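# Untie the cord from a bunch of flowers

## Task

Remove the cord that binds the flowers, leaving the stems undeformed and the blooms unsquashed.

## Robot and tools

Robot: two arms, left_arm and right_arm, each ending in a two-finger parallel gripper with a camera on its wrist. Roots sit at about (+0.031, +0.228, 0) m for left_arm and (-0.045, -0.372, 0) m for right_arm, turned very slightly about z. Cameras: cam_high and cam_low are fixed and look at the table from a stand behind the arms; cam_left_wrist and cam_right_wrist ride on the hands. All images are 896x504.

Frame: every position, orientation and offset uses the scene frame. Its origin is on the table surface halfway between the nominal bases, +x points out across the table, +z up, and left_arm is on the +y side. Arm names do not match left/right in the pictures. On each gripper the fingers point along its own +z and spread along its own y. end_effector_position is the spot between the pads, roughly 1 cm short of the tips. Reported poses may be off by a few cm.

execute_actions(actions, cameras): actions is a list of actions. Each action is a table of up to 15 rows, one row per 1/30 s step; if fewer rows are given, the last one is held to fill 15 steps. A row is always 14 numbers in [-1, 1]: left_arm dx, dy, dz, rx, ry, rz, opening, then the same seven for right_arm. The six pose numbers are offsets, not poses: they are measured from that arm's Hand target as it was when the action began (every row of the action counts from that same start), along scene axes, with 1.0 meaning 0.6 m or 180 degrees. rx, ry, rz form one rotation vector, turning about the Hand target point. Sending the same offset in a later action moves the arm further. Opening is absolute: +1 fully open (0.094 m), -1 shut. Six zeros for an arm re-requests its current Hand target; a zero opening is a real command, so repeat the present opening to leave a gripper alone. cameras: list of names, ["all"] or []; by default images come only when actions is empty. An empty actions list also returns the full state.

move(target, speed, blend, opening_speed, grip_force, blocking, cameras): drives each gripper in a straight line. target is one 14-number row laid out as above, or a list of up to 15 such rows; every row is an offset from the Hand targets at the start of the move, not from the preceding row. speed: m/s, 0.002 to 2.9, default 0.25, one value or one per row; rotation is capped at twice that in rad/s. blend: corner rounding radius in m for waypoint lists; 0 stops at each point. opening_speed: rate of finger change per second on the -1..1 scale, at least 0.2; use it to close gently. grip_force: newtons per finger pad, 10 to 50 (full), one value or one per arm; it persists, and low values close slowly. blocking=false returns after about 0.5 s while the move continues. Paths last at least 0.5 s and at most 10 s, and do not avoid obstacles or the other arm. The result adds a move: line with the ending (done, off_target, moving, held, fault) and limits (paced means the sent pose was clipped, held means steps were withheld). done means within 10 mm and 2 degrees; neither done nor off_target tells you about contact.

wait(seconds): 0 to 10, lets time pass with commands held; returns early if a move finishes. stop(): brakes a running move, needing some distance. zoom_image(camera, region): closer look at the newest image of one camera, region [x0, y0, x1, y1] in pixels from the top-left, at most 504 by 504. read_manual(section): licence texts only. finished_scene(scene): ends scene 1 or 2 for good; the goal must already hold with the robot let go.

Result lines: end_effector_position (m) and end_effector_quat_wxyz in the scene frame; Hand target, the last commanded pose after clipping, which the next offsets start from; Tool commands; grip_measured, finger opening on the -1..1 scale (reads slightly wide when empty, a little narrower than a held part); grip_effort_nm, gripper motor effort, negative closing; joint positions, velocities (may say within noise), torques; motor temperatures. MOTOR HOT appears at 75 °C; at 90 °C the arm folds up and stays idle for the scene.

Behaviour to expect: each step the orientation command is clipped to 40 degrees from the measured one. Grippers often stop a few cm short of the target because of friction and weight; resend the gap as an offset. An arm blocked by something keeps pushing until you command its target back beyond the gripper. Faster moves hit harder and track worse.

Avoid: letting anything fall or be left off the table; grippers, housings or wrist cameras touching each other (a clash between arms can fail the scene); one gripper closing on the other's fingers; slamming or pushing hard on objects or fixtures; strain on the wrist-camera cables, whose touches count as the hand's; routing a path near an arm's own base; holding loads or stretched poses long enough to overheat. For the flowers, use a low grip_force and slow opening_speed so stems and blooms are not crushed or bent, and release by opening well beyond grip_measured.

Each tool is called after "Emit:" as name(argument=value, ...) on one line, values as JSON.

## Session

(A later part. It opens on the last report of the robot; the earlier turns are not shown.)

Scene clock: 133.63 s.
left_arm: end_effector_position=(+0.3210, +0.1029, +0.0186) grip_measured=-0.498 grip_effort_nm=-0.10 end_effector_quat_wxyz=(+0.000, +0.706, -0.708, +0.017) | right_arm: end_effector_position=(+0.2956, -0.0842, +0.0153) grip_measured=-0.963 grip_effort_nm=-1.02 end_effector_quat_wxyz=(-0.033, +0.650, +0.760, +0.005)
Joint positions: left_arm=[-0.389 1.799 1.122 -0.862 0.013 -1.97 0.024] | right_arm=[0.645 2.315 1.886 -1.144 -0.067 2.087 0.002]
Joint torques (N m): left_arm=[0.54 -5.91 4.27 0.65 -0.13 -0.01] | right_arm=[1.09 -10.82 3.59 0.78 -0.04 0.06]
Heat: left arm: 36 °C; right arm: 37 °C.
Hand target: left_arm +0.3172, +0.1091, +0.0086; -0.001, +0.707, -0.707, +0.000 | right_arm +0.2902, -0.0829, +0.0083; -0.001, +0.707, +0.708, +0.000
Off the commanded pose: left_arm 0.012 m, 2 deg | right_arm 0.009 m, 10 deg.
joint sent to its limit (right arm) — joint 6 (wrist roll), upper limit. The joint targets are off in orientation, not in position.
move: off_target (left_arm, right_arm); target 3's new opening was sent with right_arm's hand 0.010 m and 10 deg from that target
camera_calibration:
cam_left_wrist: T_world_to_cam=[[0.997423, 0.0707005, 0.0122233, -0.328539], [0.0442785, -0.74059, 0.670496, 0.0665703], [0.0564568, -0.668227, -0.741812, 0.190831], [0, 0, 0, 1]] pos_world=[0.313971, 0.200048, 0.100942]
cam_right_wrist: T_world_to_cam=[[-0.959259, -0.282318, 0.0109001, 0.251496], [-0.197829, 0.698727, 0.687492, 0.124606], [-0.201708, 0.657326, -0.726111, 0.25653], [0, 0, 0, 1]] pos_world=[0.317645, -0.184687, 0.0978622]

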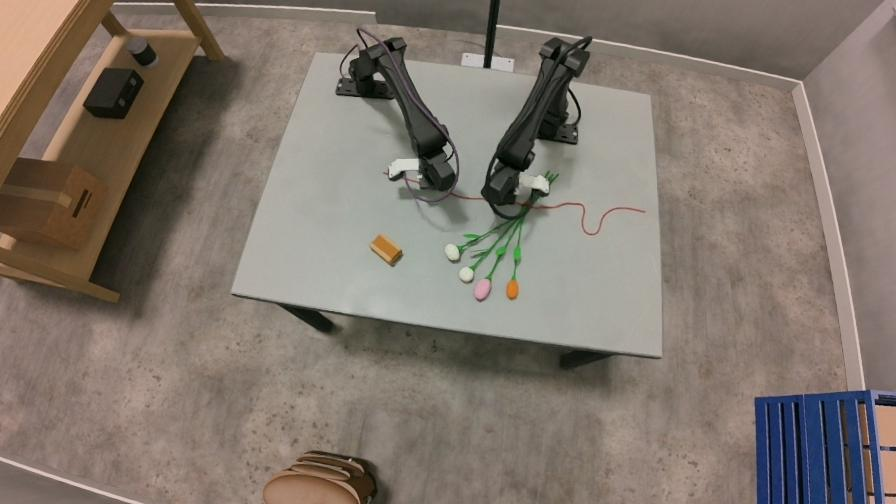

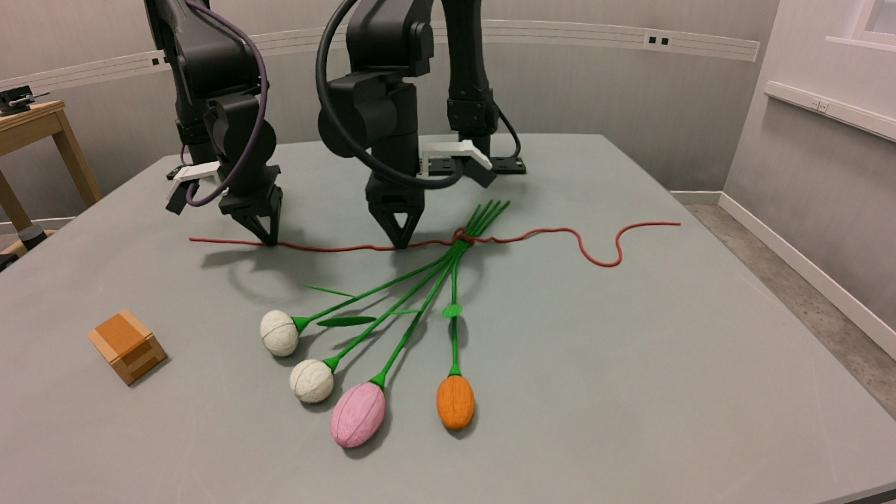

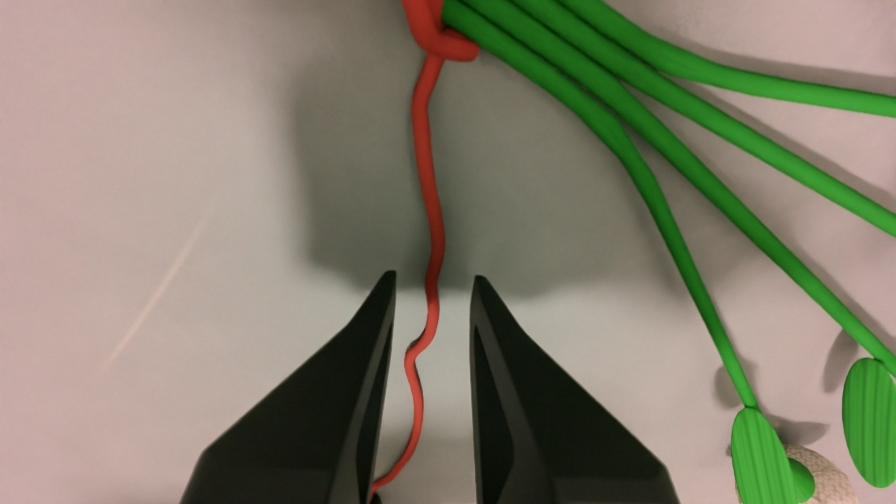

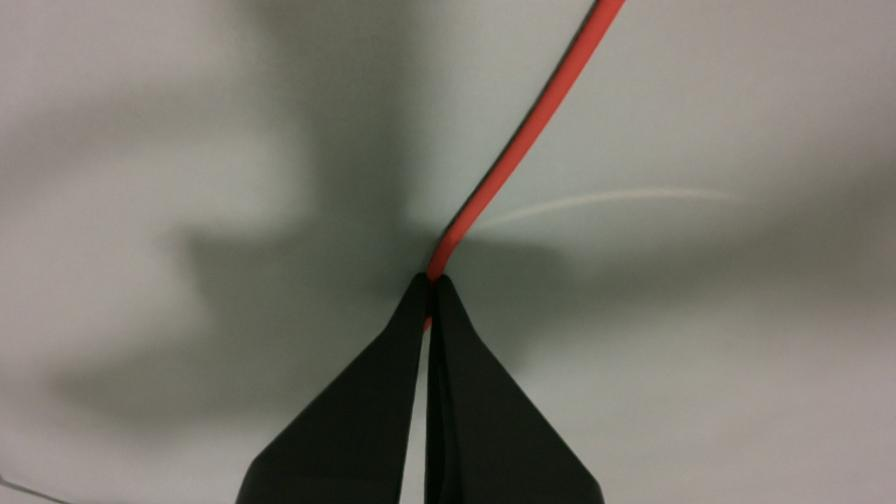

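Emit:
move(target=[[0,0.006,-0.013,0,0,0,-0.55,0,0,0,0,0,0,-1],[0,0.006,-0.013,0,0,0,-0.55,0.01,-0.22,0.02,0,0,0,-1]], speed=0.06, cameras=["all"])

Scene clock: 140.17 s.
left_arm: end_effector_position=(+0.3225, +0.1056, +0.0120) grip_measured=-0.548 grip_effort_nm=-0.09 end_effector_quat_wxyz=(-0.001, +0.706, -0.708, +0.020) | right_arm: end_effector_position=(+0.2935, -0.2038, +0.0151) grip_measured=-0.963 grip_effort_nm=-1.02 end_effector_quat_wxyz=(-0.023, +0.705, +0.709, +0.002)
Joint positions: left_arm=[-0.379 1.806 1.102 -0.829 0.013 -1.962 0.021] | right_arm=[0.41 2.061 1.473 -0.995 -0.045 2.001 0.002]
Joint torques (N m): left_arm=[0.76 -5.71 4.04 0.6 -0.11 0.06] | right_arm=[-0.69 -10.99 4.31 0.56 0.35 -0.02]
Heat: left arm: 35 °C; right arm: 37 °C.
Hand target: left_arm +0.3172, +0.1127, +0.0007; -0.001, +0.707, -0.707, +0.000 | right_arm +0.2961, -0.2149, +0.0204; -0.001, +0.707, +0.708, +0.000
Off the commanded pose: left_arm 0.014 m, 2 deg | right_arm 0.013 m, 3 deg.
move: off_target (left_arm, right_arm)
camera_calibration:
cam_left_wrist: T_world_to_cam=[[0.997209, 0.0726118, 0.0173744, -0.330278], [0.0420885, -0.738927, 0.67247, 0.0734677], [0.0616676, -0.669862, -0.739921, 0.186118], [0, 0, 0, 1]] pos_world=[0.314787, 0.202942, 0.0940458]
cam_right_wrist: T_world_to_cam=[[-0.9906, -0.136444, 0.00969068, 0.254626], [-0.0946749, 0.735034, 0.671388, 0.185396], [-0.0987301, 0.66416, -0.741042, 0.305964], [0, 0, 0, 1]] pos_world=[0.299992, -0.304739, 0.0997924]

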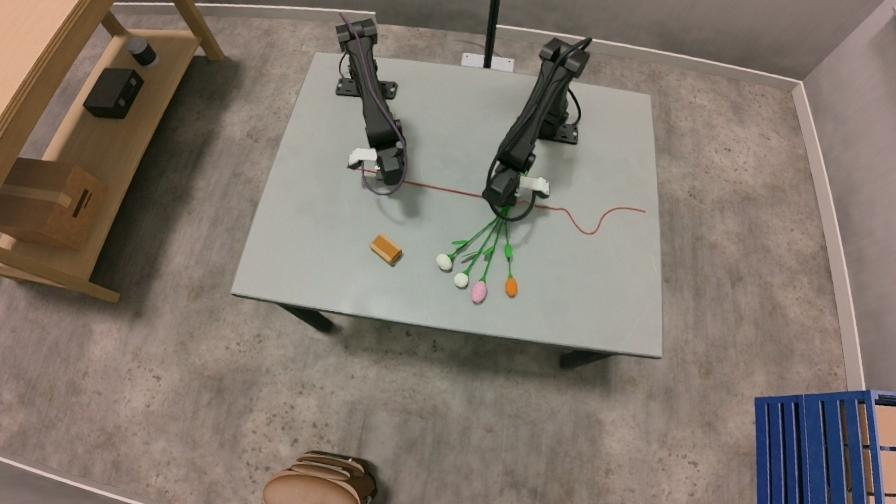

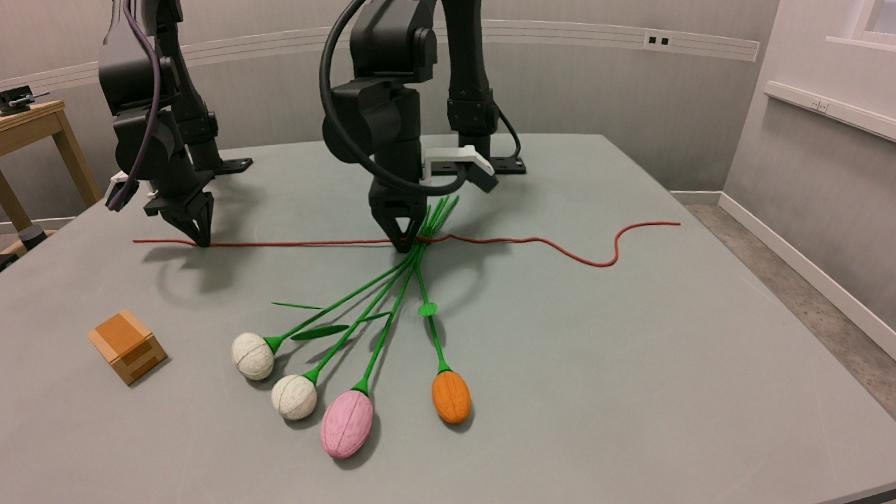

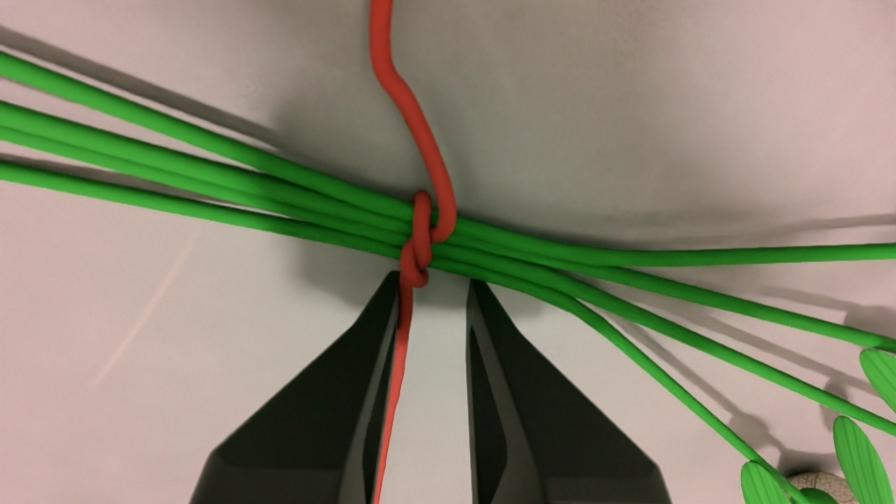

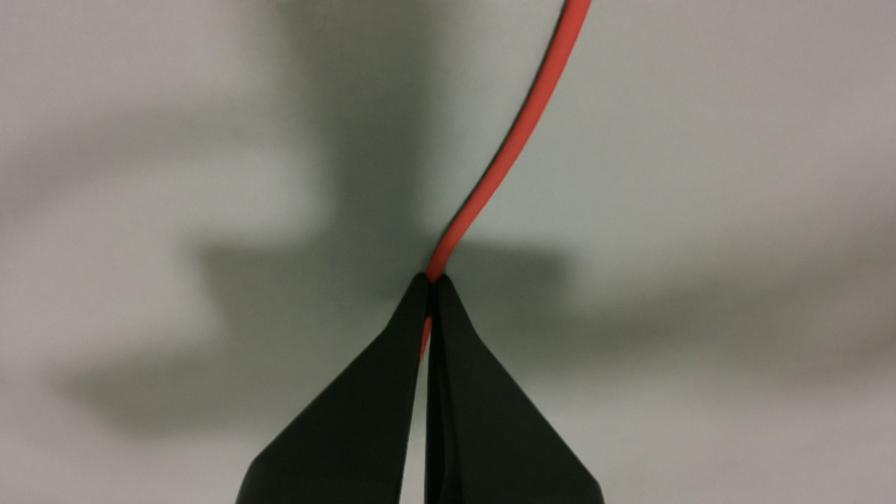

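Emit:
move(target=[0,0,0.0,0,0,0,-0.55,0.0,-0.1,0.0,0,0,0,-1], speed=0.04, cameras=["cam_low","cam_left_wrist"])

Scene clock: 143.37 s.
left_arm: end_effector_position=(+0.3237, +0.0928, +0.0127) grip_measured=-0.548 grip_effort_nm=-0.09 end_effector_quat_wxyz=(+0.019, +0.703, -0.710, +0.042) | right_arm: end_effector_position=(+0.2991, -0.2480, +0.0151) grip_measured=-0.963 grip_effort_nm=-1.02 end_effector_quat_wxyz=(-0.034, +0.698, +0.715, +0.028)
Joint positions: left_arm=[-0.383 1.806 1.102 -0.804 0.068 -1.96 0.021] | right_arm=[0.273 1.991 1.367 -0.93 -0.087 1.848 0.002]
Joint torques (N m): left_arm=[0.99 -5.94 4.1 0.39 -0.6 0.05] | right_arm=[-2.29 -10.7 4.23 0.27 0.7 -0.02]
Heat: left arm: 35 °C; right arm: 37 °C.
Hand target: left_arm +0.3172, +0.1127, +0.0007; -0.001, +0.707, -0.707, +0.000 | right_arm +0.2962, -0.2749, +0.0203; +0.000, +0.706, +0.708, +0.000
Off the commanded pose: left_arm 0.024 m, 5 deg | right_arm 0.028 m, 5 deg.
move: off_target (left_arm, right_arm)
camera_calibration:
cam_left_wrist: T_world_to_cam=[[0.997785, 0.0648372, 0.0148858, -0.330031], [0.0346747, -0.697858, 0.715396, 0.0615374], [0.0567725, -0.713295, -0.69856, 0.183041], [0, 0, 0, 1]] pos_world=[0.316774, 0.194905, 0.0887547]
Images, in order (width x height): cam_low 896x504, cam_left_wrist 896x504.

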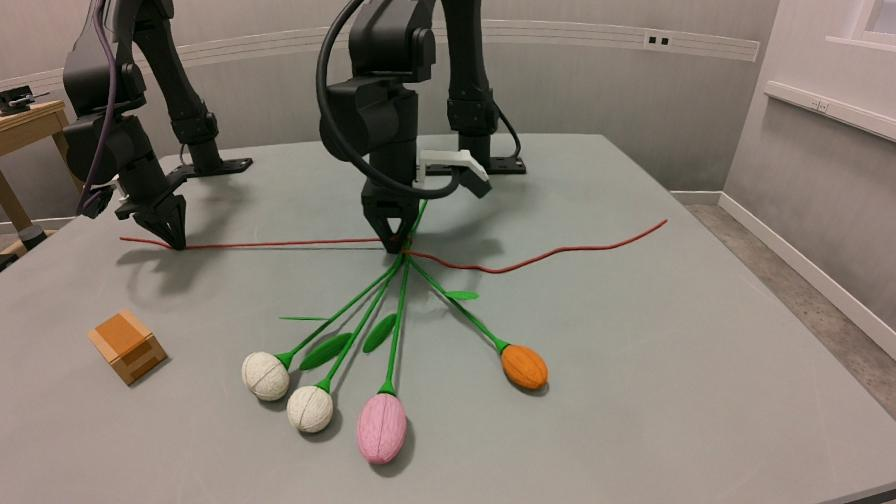

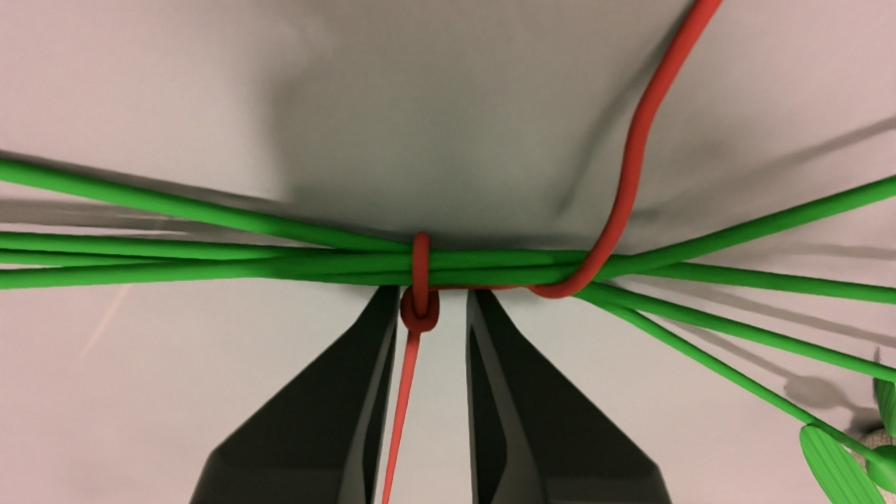

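Emit:
move(target=[0,0,0.003,0,0,0,-0.55,0.0,0.085,0.0,0,0,0,-1], speed=0.06, cameras=["cam_low","cam_left_wrist"])

Emit:
zoom_image(camera="cam_left_wrist", region=[300, 150, 660, 350])

Scene clock: 147.10 s.
left_arm: end_effector_position=(+0.3266, +0.1026, +0.0122) grip_measured=-0.548 grip_effort_nm=-0.09 end_effector_quat_wxyz=(-0.002, +0.705, -0.708, +0.030) | right_arm: end_effector_position=(+0.2932, -0.2220, +0.0176) grip_measured=-0.963 grip_effort_nm=-1.01 end_effector_quat_wxyz=(-0.009, +0.705, +0.709, +0.010)
Joint positions: left_arm=[-0.379 1.806 1.102 -0.809 0.019 -1.96 0.021] | right_arm=[0.376 2.008 1.404 -0.956 -0.024 1.967 0.002]
Joint torques (N m): left_arm=[0.59 -5.93 4.42 0.34 -0.19 0.02] | right_arm=[0.42 -7.54 8.35 0.31 0.16 0.09]
Heat: left arm: 35 °C; right arm: 37 °C.
Hand target: left_arm +0.3173, +0.1128, +0.0025; -0.001, +0.707, -0.707, +0.000 | right_arm +0.2962, -0.2239, +0.0203; -0.001, +0.707, +0.708, +0.000
Off the commanded pose: left_arm 0.017 m, 3 deg | right_arm 0.004 m, 1 deg.
move: off_target (left_arm)
camera_calibration:
cam_left_wrist: T_world_to_cam=[[0.99696, 0.0707657, 0.0326088, -0.334107], [0.0295167, -0.730318, 0.682469, 0.0740419], [0.0721102, -0.679432, -0.730187, 0.181467], [0, 0, 0, 1]] pos_world=[0.317821, 0.201012, 0.0928686]
Images, in order (width x height): cam_low 896x504, cam_left_wrist 896x504.

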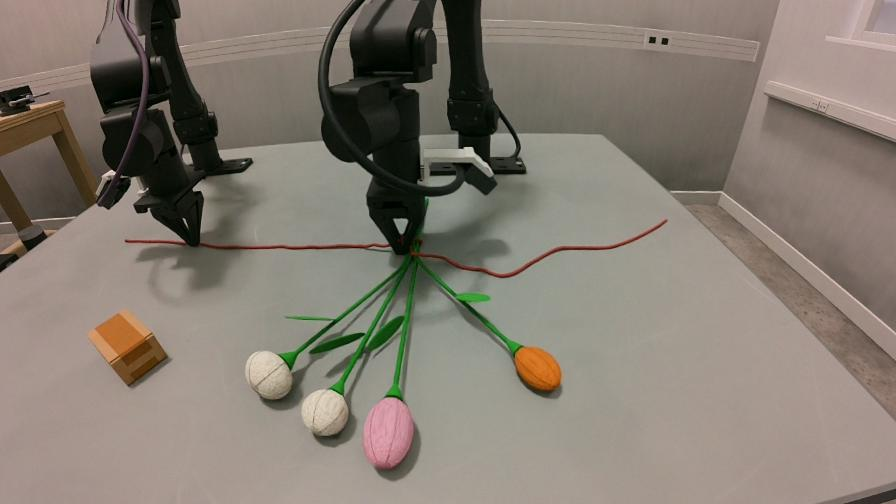

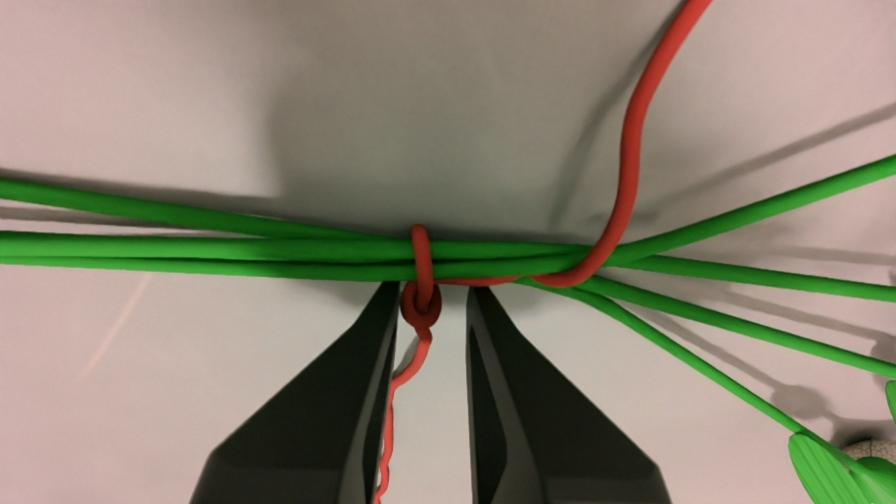

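Scaled by 1.400 from the camera's 896x504 image, which has a finer 1280x720 frame.

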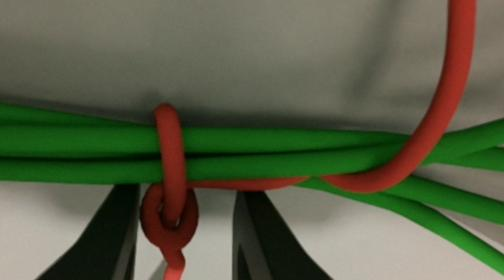

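Emit:
move(target=[[0,-0.01,0.12,0,0,0,-0.5,0,0,0,0,0,0,-1],[-0.018,-0.035,0.12,0,0,0,0.8,0,0,0,0,0,0,-1],[-0.018,-0.035,0.0,0,0,0,0.8,0,0,0,0,0,0,-1]], speed=0.07, cameras=["cam_left_wrist","cam_low"])

Scene clock: 158.10 s.
left_arm: end_effector_position=(+0.3108, +0.0867, +0.0123) grip_measured=+0.798 grip_effort_nm=0.07 end_effector_quat_wxyz=(+0.002, +0.704, -0.710, +0.017) | right_arm: end_effector_position=(+0.2932, -0.2220, +0.0176) grip_measured=-0.963 grip_effort_nm=-1.02 end_effector_quat_wxyz=(-0.009, +0.705, +0.709, +0.010)
Joint positions: left_arm=[-0.448 1.801 1.097 -0.835 0.014 -2.024 0.084] | right_arm=[0.376 2.008 1.404 -0.956 -0.024 1.968 0.002]
Joint torques (N m): left_arm=[-0.02 -5.94 4.18 0.62 -0.14 -0.09] | right_arm=[0.42 -7.58 8.34 0.29 0.17 0.08]
Heat: left arm: 34 °C; right arm: 37 °C.
Hand target: left_arm +0.3065, +0.0918, +0.0025; -0.001, +0.707, -0.707, +0.000 | right_arm +0.2962, -0.2238, +0.0203; -0.001, +0.707, +0.708, +0.000
Off the commanded pose: left_arm 0.012 m, 2 deg | right_arm 0.004 m, 1 deg.
move: off_target (left_arm); target 2's new opening was sent with left_arm's hand 0.013 m and 2 deg from that target
camera_calibration:
cam_left_wrist: T_world_to_cam=[[0.997789, 0.0657209, 0.00985747, -0.31671], [0.0420584, -0.739337, 0.672021, 0.0597996], [0.0514538, -0.67012, -0.740467, 0.177605], [0, 0, 0, 1]] pos_world=[0.304357, 0.184043, 0.0944457]
Images, in order (width x height): cam_low 896x504, cam_left_wrist 896x504.

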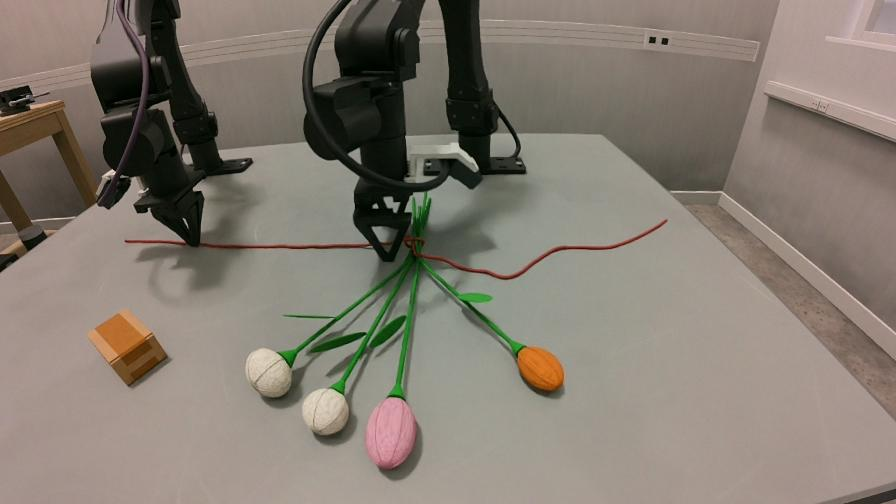

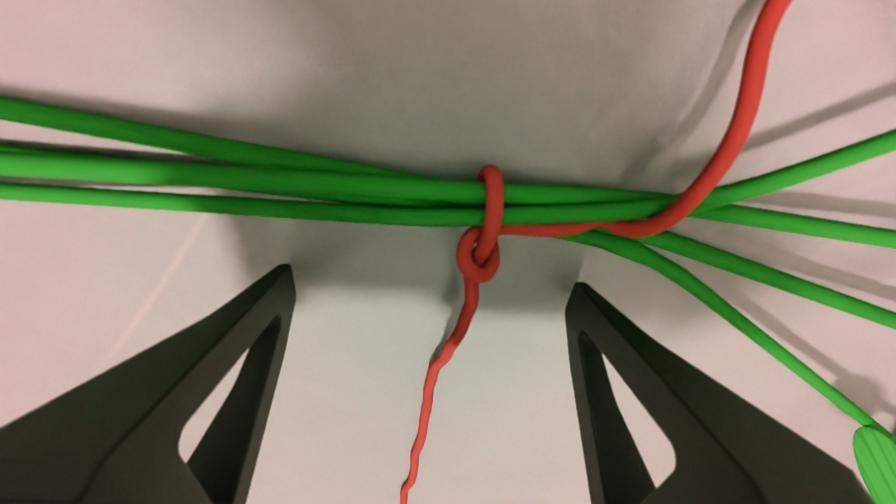

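Emit:
move(target=[0,0,0,0,0,0,0.8,0.0,-0.06,0.0,0,0,0,-1], speed=0.04, cameras=["cam_low","cam_left_wrist"])

Scene clock: 164.30 s.
left_arm: end_effector_position=(+0.3110, +0.0866, +0.0123) grip_measured=+0.799 grip_effort_nm=0.07 end_effector_quat_wxyz=(+0.001, +0.704, -0.710, +0.018) | right_arm: end_effector_position=(+0.2981, -0.2509, +0.0148) grip_measured=-0.963 grip_effort_nm=-1.02 end_effector_quat_wxyz=(-0.012, +0.705, +0.710, +0.004)
Joint positions: left_arm=[-0.448 1.801 1.097 -0.834 0.014 -2.025 0.084] | right_arm=[0.297 2.003 1.385 -0.956 -0.026 1.887 0.002]
Joint torques (N m): left_arm=[-0.06 -5.87 4.21 0.58 -0.11 -0.13] | right_arm=[-0.77 -10.48 4.34 0.47 0.17 -0.02]
Heat: left arm: 34 °C; right arm: 37 °C.
Hand target: left_arm +0.3064, +0.0918, +0.0025; -0.001, +0.707, -0.707, +0.000 | right_arm +0.2962, -0.2598, +0.0204; +0.000, +0.707, +0.708, +0.000
Off the commanded pose: left_arm 0.012 m, 2 deg | right_arm 0.011 m, 1 deg.
move: off_target (left_arm, right_arm)
camera_calibration:
cam_left_wrist: T_world_to_cam=[[0.997731, 0.066459, 0.010782, -0.317018], [0.0419571, -0.73898, 0.672419, 0.0597886], [0.052656, -0.670441, -0.740092, 0.177183], [0, 0, 0, 1]] pos_world=[0.30446, 0.184042, 0.0943465]
Images, in order (width x height): cam_low 896x504, cam_left_wrist 896x504.

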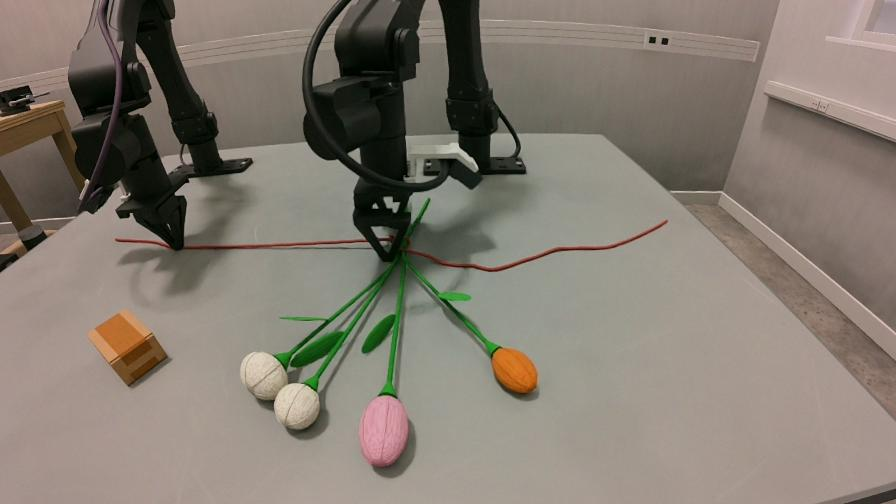

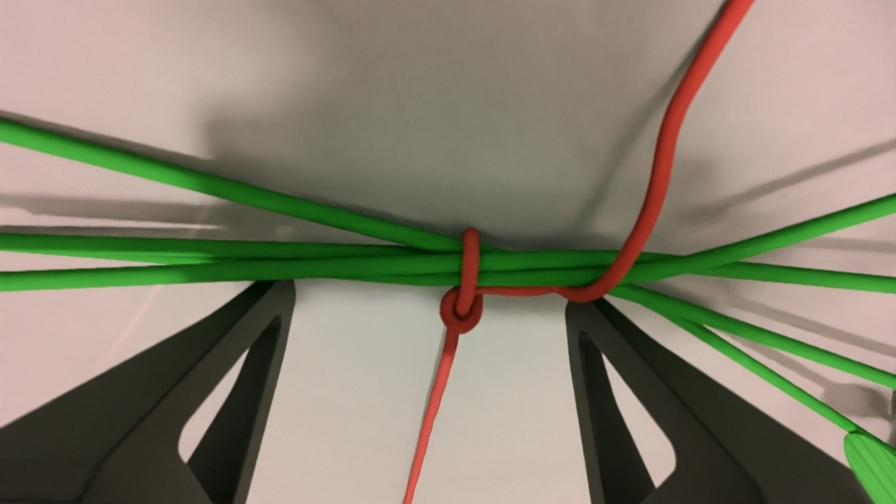

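Emit:
move(target=[[0,-0.03,0.0,0,0,0,0.8,0,0.1,0,0,0,0,-1],[0.01,-0.055,0.12,0,0,0,-0.4,0,0.1,0,0,0,0,-1]], speed=0.07, cameras=["cam_left_wrist","cam_low"])

Scene clock: 194.27 s.
left_arm: end_effector_position=(+0.3111, +0.0614, +0.0642) grip_measured=-0.398 grip_effort_nm=-0.09 end_effector_quat_wxyz=(+0.009, +0.697, -0.717, -0.004) | right_arm: end_effector_position=(+0.2936, -0.1989, +0.0178) grip_measured=-0.963 grip_effort_nm=-1.02 end_effector_quat_wxyz=(-0.007, +0.705, +0.709, +0.008)
Joint positions: left_arm=[-0.517 1.818 1.338 -1.104 0.015 -2.071 0.028] | right_arm=[0.434 2.044 1.459 -0.975 -0.018 2.026 0.002]
Joint torques (N m): left_arm=[-0.57 -8.99 7.58 0.24 0.01 -0.12] | right_arm=[0.38 -7.9 8.4 0.29 0.1 0.07]
Heat: left arm: 34 °C; right arm: 40 °C.
Hand target: left_arm +0.3123, +0.0587, +0.0745; -0.001, +0.707, -0.707, +0.000 | right_arm +0.2961, -0.1999, +0.0203; -0.001, +0.707, +0.708, +0.000
Off the commanded pose: left_arm 0.011 m, 2 deg | right_arm 0.004 m, 1 deg.
joint sent to its limit (left arm) — joint 6 (wrist roll), lower limit. The joint targets still meet the commanded pose.
move: off_target (left_arm); target 2's new opening was sent with left_arm's hand 0.011 m and 2 deg from that target
camera_calibration:
cam_left_wrist: T_world_to_cam=[[0.998573, 0.0446147, -0.029338, -0.31234], [0.0529237, -0.753998, 0.654742, 0.00493787], [0.00709029, -0.65536, -0.755283, 0.212915], [0, 0, 0, 1]] pos_world=[0.310124, 0.157194, 0.148414]
Images, in order (width x height): cam_low 896x504, cam_left_wrist 896x504.

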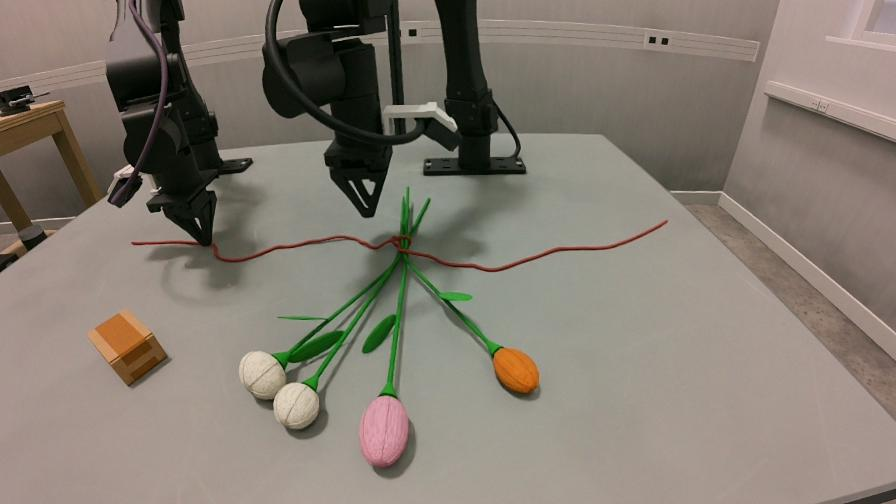

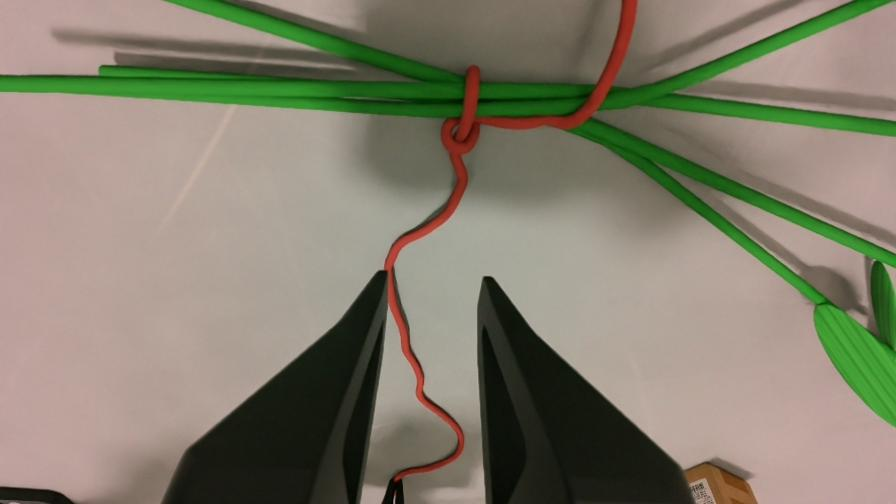

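Emit:
move(target=[[-0.003,0.0255,-0.119,0,0,0,-0.4,0,0,0,0,0,0,-1],[-0.003,0.0255,-0.118,0,0,0,-1,0,0,0,0,0,0,-1]], speed=0.06, cameras=["cam_left_wrist"])

Scene clock: 199.47 s.
left_arm: end_effector_position=(+0.3136, +0.0669, +0.0138) grip_measured=-0.996 grip_effort_nm=-0.25 end_effector_quat_wxyz=(+0.003, +0.703, -0.711, +0.018) | right_arm: end_effector_position=(+0.2936, -0.1989, +0.0178) grip_measured=-0.963 grip_effort_nm=-1.02 end_effector_quat_wxyz=(-0.007, +0.705, +0.709, +0.008)
Joint positions: left_arm=[-0.498 1.839 1.152 -0.852 0.015 -2.071 0] | right_arm=[0.434 2.044 1.459 -0.975 -0.018 2.026 0.002]
Joint torques (N m): left_arm=[0.55 -6.15 4.3 0.61 -0.12 -0.08] | right_arm=[0.38 -7.84 8.42 0.28 0.11 0.07]
Heat: left arm: 34 °C; right arm: 39 °C.
Hand target: left_arm +0.3106, +0.0741, +0.0037; -0.001, +0.707, -0.707, +0.000 | right_arm +0.2961, -0.1999, +0.0203; -0.001, +0.707, +0.708, +0.000
Off the commanded pose: left_arm 0.013 m, 2 deg | right_arm 0.004 m, 1 deg.
move: off_target (left_arm); target 2's new opening was sent with left_arm's hand 0.013 m and 2 deg from that target
camera_calibration:
cam_left_wrist: T_world_to_cam=[[0.997995, 0.0626482, 0.00900822, -0.318097], [0.0402451, -0.737971, 0.673631, 0.0444731], [0.0488496, -0.671918, -0.739013, 0.166225], [0, 0, 0, 1]] pos_world=[0.307549, 0.164438, 0.0957496]
Images, in order (width x height): cam_left_wrist 896x504.

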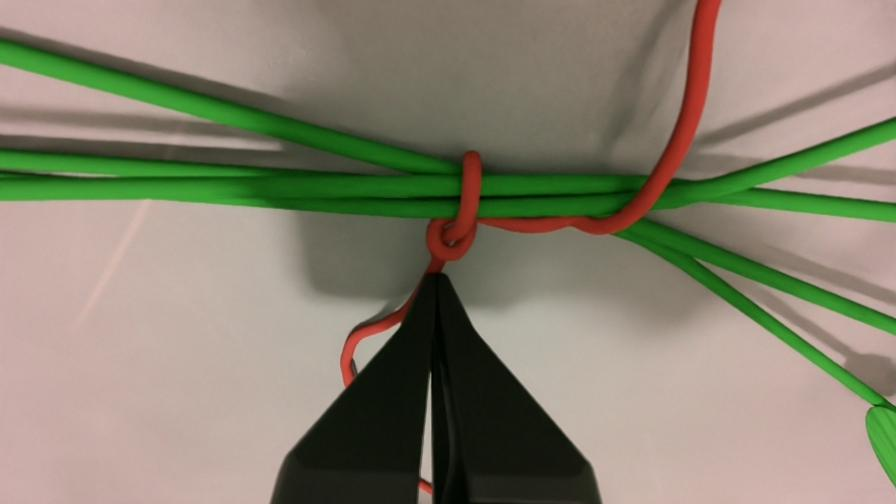

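Emit:
move(target=[[0,0,0.01,0,0,0,-0.4,0,0,0,0,0,0,-1],[0,0,0.01,0,0,0,-0.4,0,0,0,0,0,0,-1],[0,0,-0.011,0,0,0,-0.4,0,0,0,0,0,0,-1],[0,0,-0.01,0,0,0,-1,0,0,0,0,0,0,-1]], speed=0.05, cameras=["cam_left_wrist"])

Scene clock: 203.97 s.
left_arm: end_effector_position=(+0.3142, +0.0667, +0.0091) grip_measured=-0.966 grip_effort_nm=-1.04 end_effector_quat_wxyz=(+0.002, +0.703, -0.711, +0.019) | right_arm: end_effector_position=(+0.2936, -0.1989, +0.0178) grip_measured=-0.963 grip_effort_nm=-1.02 end_effector_quat_wxyz=(-0.007, +0.705, +0.709, +0.008)
Joint positions: left_arm=[-0.498 1.847 1.142 -0.831 0.014 -2.071 0.002] | right_arm=[0.434 2.044 1.459 -0.975 -0.018 2.026 0.002]
Joint torques (N m): left_arm=[0.46 -6.02 4.11 0.64 -0.14 -0.07] | right_arm=[0.38 -7.86 8.39 0.29 0.11 0.07]
Heat: left arm: 34 °C; right arm: 38 °C.
Hand target: left_arm +0.3106, +0.0741, -0.0023; -0.001, +0.707, -0.707, +0.000 | right_arm +0.2961, -0.1999, +0.0203; -0.001, +0.707, +0.708, +0.000
Off the commanded pose: left_arm 0.014 m, 2 deg | right_arm 0.004 m, 1 deg.
move: off_target (left_arm); target 4's new opening was sent with left_arm's hand 0.014 m and 2 deg from that target
camera_calibration:
cam_left_wrist: T_world_to_cam=[[0.997974, 0.0626434, 0.011148, -0.318633], [0.0387599, -0.737476, 0.67426, 0.0478595], [0.0504593, -0.672461, -0.73841, 0.162062], [0, 0, 0, 1]] pos_world=[0.307955, 0.164236, 0.0909508]
Images, in order (width x height): cam_left_wrist 896x504.

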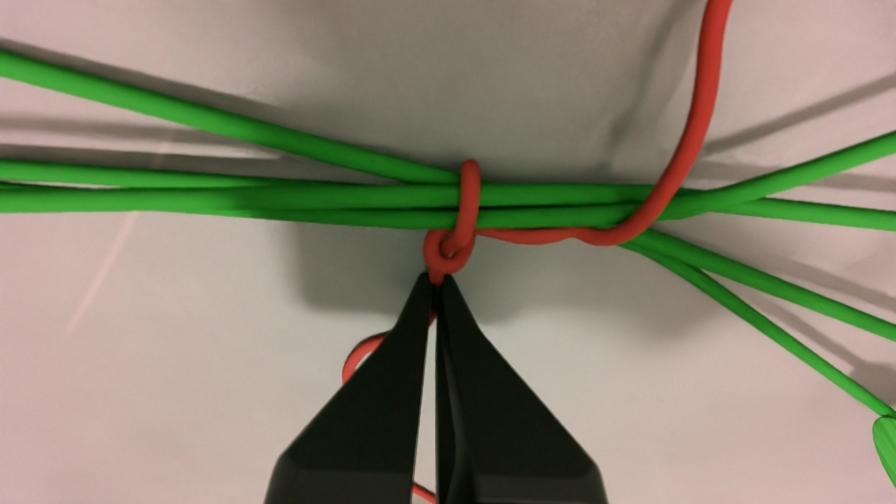

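Gripped right at the eye. Push +y 1.5 cm, slightly up.

Emit:
move(target=[0.006,0.025,0.02,0,0,0,-1,0,0,0,0,0,0,-1], speed=0.04, cameras=["cam_left_wrist"])

Emit:
zoom_image(camera="cam_left_wrist", region=[300, 100, 660, 320])

Scene clock: 206.63 s.
left_arm: end_effector_position=(+0.3198, +0.0811, +0.0091) grip_measured=-0.966 grip_effort_nm=-1.04 end_effector_quat_wxyz=(+0.002, +0.707, -0.707, +0.015) | right_arm: end_effector_position=(+0.2936, -0.1989, +0.0178) grip_measured=-0.963 grip_effort_nm=-1.02 end_effector_quat_wxyz=(-0.007, +0.705, +0.709, +0.008)
Joint positions: left_arm=[-0.451 1.847 1.142 -0.838 0.014 -2.036 0.002] | right_arm=[0.434 2.044 1.459 -0.975 -0.018 2.026 0.002]
Joint torques (N m): left_arm=[0.58 -8.31 4.75 0.27 -0.11 0.04] | right_arm=[0.4 -7.84 8.4 0.28 0.11 0.07]
Heat: left arm: 34 °C; right arm: 38 °C.
Hand target: left_arm +0.3142, +0.0891, +0.0097; -0.001, +0.707, -0.707, +0.000 | right_arm +0.2961, -0.1999, +0.0203; -0.001, +0.707, +0.708, +0.000
Off the commanded pose: left_arm 0.010 m, 2 deg | right_arm 0.004 m, 1 deg.
move: done
camera_calibration:
cam_left_wrist: T_world_to_cam=[[0.997237, 0.0740422, 0.00603125, -0.325846], [0.050866, -0.739743, 0.670964, 0.0546482], [0.0541413, -0.668804, -0.741465, 0.169995], [0, 0, 0, 1]] pos_world=[0.312962, 0.178245, 0.0913438]
Images, in order (width x height): cam_left_wrist 896x504.

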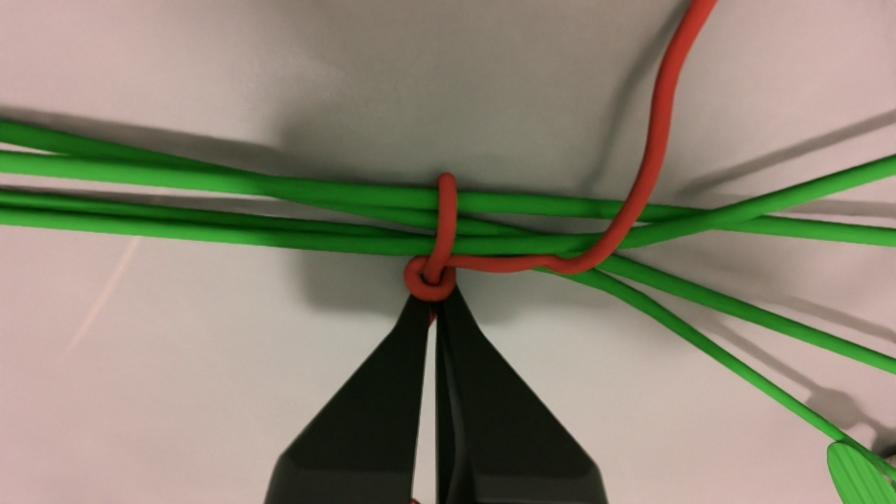

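Scaled by 1.400 from the camera's 896x504 image, which has a finer 1280x720 frame.

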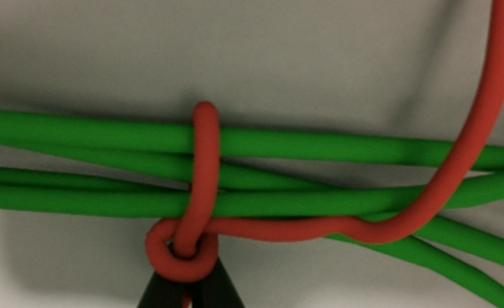

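Emit:
move(target=[-0.07,0.0,0.003,0,0,0,-1,0,0,0,0,0,0,-1], speed=0.06, cameras=["cam_left_wrist","cam_low"])

Scene clock: 216.60 s.
left_arm: end_effector_position=(+0.2787, +0.0865, +0.0089) grip_measured=-0.966 grip_effort_nm=-1.04 end_effector_quat_wxyz=(+0.005, +0.701, -0.713, +0.002) | right_arm: end_effector_position=(+0.2936, -0.1989, +0.0178) grip_measured=-0.963 grip_effort_nm=-1.02 end_effector_quat_wxyz=(-0.007, +0.705, +0.709, +0.008)
Joint positions: left_arm=[-0.501 1.735 1 -0.834 0.01 -2.07 0.002] | right_arm=[0.434 2.044 1.459 -0.975 -0.018 2.026 0.002]
Joint torques (N m): left_arm=[-0.51 -8.8 3.48 0.42 -0.01 -0.11] | right_arm=[0.39 -7.84 8.42 0.29 0.11 0.06]
Motor temperatures (°C): left_arm=[27 31 34 28 27 27 27] | right_arm=[26 37 33 26 27 24 27]
Heat: left arm: 34 °C; right arm: 37 °C.
Hand target: left_arm +0.2722, +0.0890, +0.0115; -0.001, +0.707, -0.707, +0.000 | right_arm +0.2961, -0.1999, +0.0203; -0.001, +0.707, +0.708, +0.000
Off the commanded pose: left_arm 0.007 m, 1 deg | right_arm 0.004 m, 1 deg.
joint sent to its limit (left arm) — joint 6 (wrist roll), lower limit. The joint targets still meet the commanded pose.
move: done
camera_calibration:
cam_left_wrist: T_world_to_cam=[[0.998206, 0.0581909, -0.0141225, -0.2839], [0.0530848, -0.75084, 0.658348, 0.0613717], [0.0277061, -0.657916, -0.752581, 0.182215], [0, 0, 0, 1]] pos_world=[0.275084, 0.182483, 0.0927186]
Images, in order (width x height): cam_low 896x504, cam_left_wrist 896x504.

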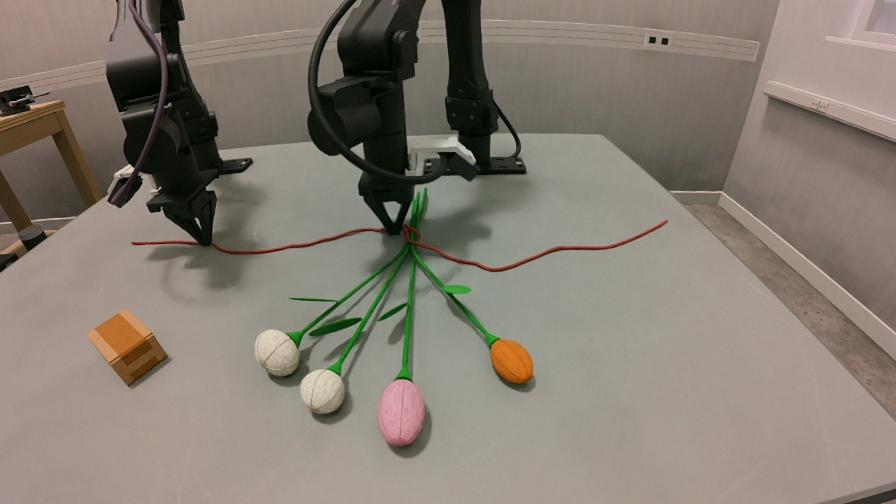

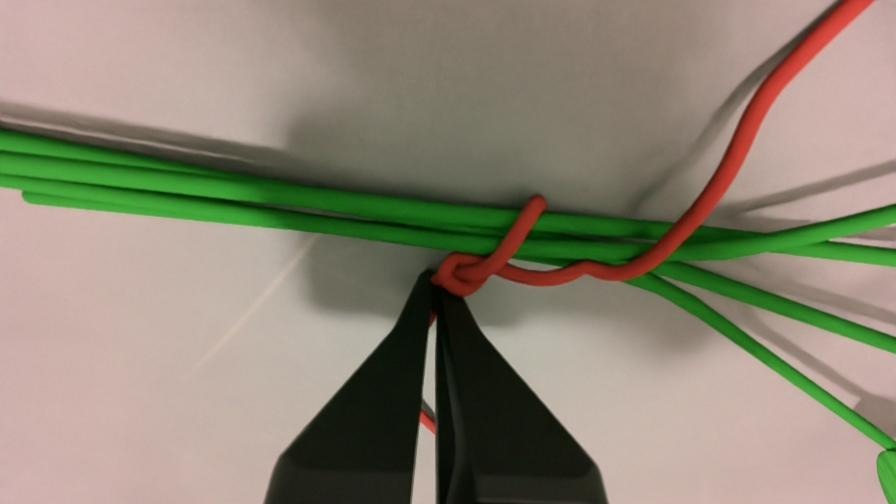

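Emit:
move(target=[[0,0,0,0,0,0,-1,0,0,0,0,0,0,-0.4],[0,0,0,0,0,0,-1,0,0,0.2,0,0,0,-0.4],[0.03,-0.233,0.008,0,0,-0.13,-1,-0.08,-0.1,0.2,0,0,0,-0.4]], speed=[0.1,0.1,0.05], cameras=["all"])

Scene clock: 244.43 s.
left_arm: end_effector_position=(+0.2892, -0.0497, +0.0207) grip_measured=-0.966 grip_effort_nm=-1.04 end_effector_quat_wxyz=(-0.003, -0.553, +0.833, -0.013) | right_arm: end_effector_position=(+0.2465, -0.2551, +0.1322) grip_measured=-0.401 grip_effort_nm=0.09 end_effector_quat_wxyz=(-0.016, +0.705, +0.709, -0.013)
Joint positions: left_arm=[-0.805 2.025 1.442 -0.964 0.01 -1.992 0.002] | right_arm=[0.341 1.766 1.546 -1.387 -0.018 1.933 0.028]
Joint torques (N m): left_arm=[-0.49 -7.34 7.73 0.32 -0.1 0.05] | right_arm=[-0.49 -9.58 5.3 0.59 0.12 -0.01]
Heat: left arm: 35 °C; right arm: 36 °C.
Hand target: left_arm +0.2902, -0.0507, +0.0163; +0.001, -0.549, +0.836, +0.000 | right_arm +0.2482, -0.2598, +0.1404; -0.001, +0.706, +0.708, +0.001
Off the commanded pose: left_arm 0.005 m, 2 deg | right_arm 0.010 m, 2 deg.
move: done
camera_calibration:
cam_left_wrist: T_world_to_cam=[[0.948054, -0.318051, 0.00613161, -0.290926], [-0.240995, -0.705513, 0.666463, 0.037826], [-0.207644, -0.633321, -0.745513, 0.170298], [0, 0, 0, 1]] pos_world=[0.32029, 0.0420105, 0.103533]
cam_right_wrist: T_world_to_cam=[[-0.990572, -0.134978, 0.0233977, 0.198463], [-0.087693, 0.756, 0.648671, 0.146564], [-0.105245, 0.640504, -0.760709, 0.42036], [0, 0, 0, 1]] pos_world=[0.253685, -0.353256, 0.220056]

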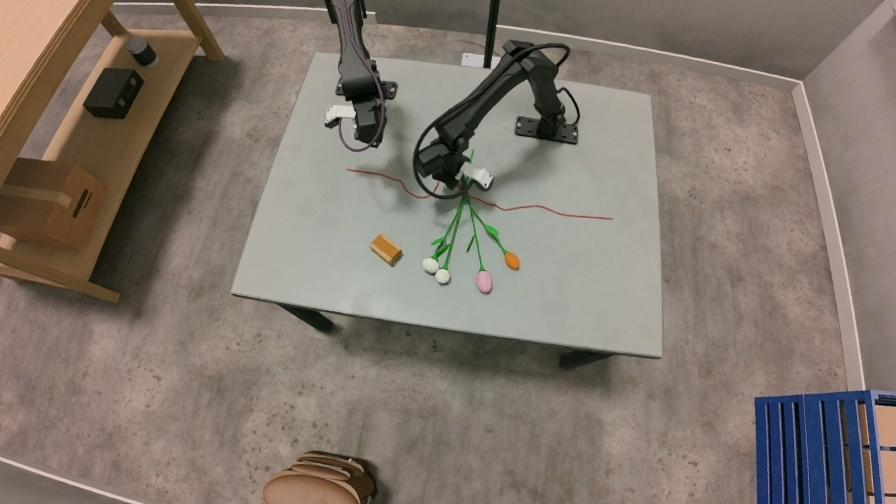

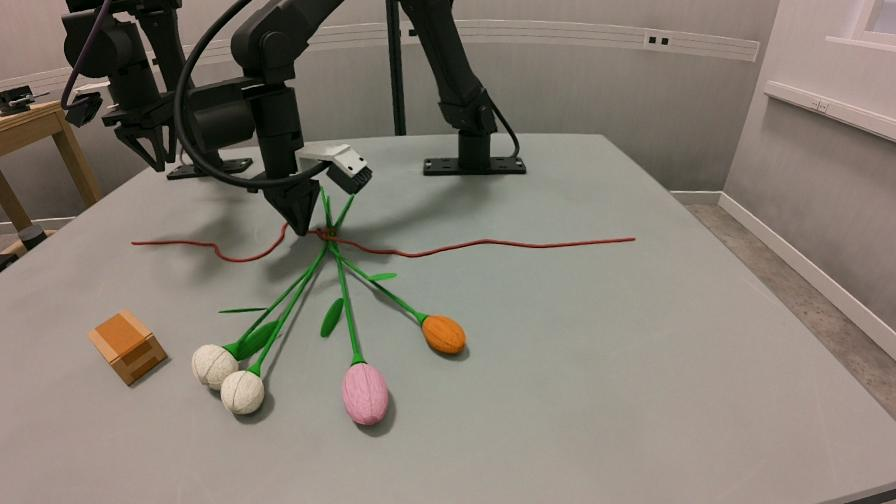

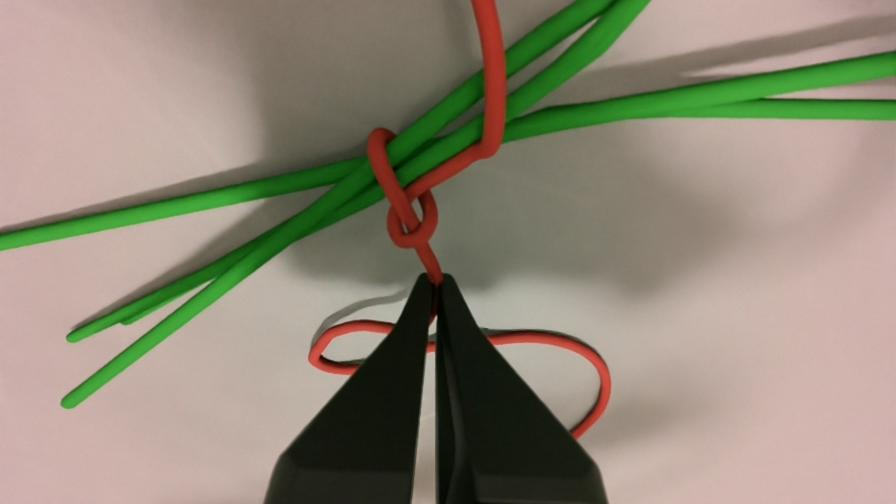

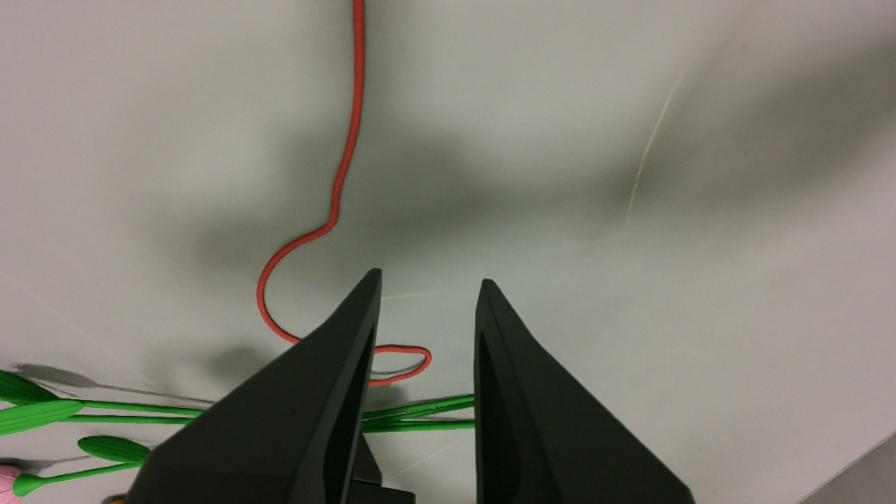

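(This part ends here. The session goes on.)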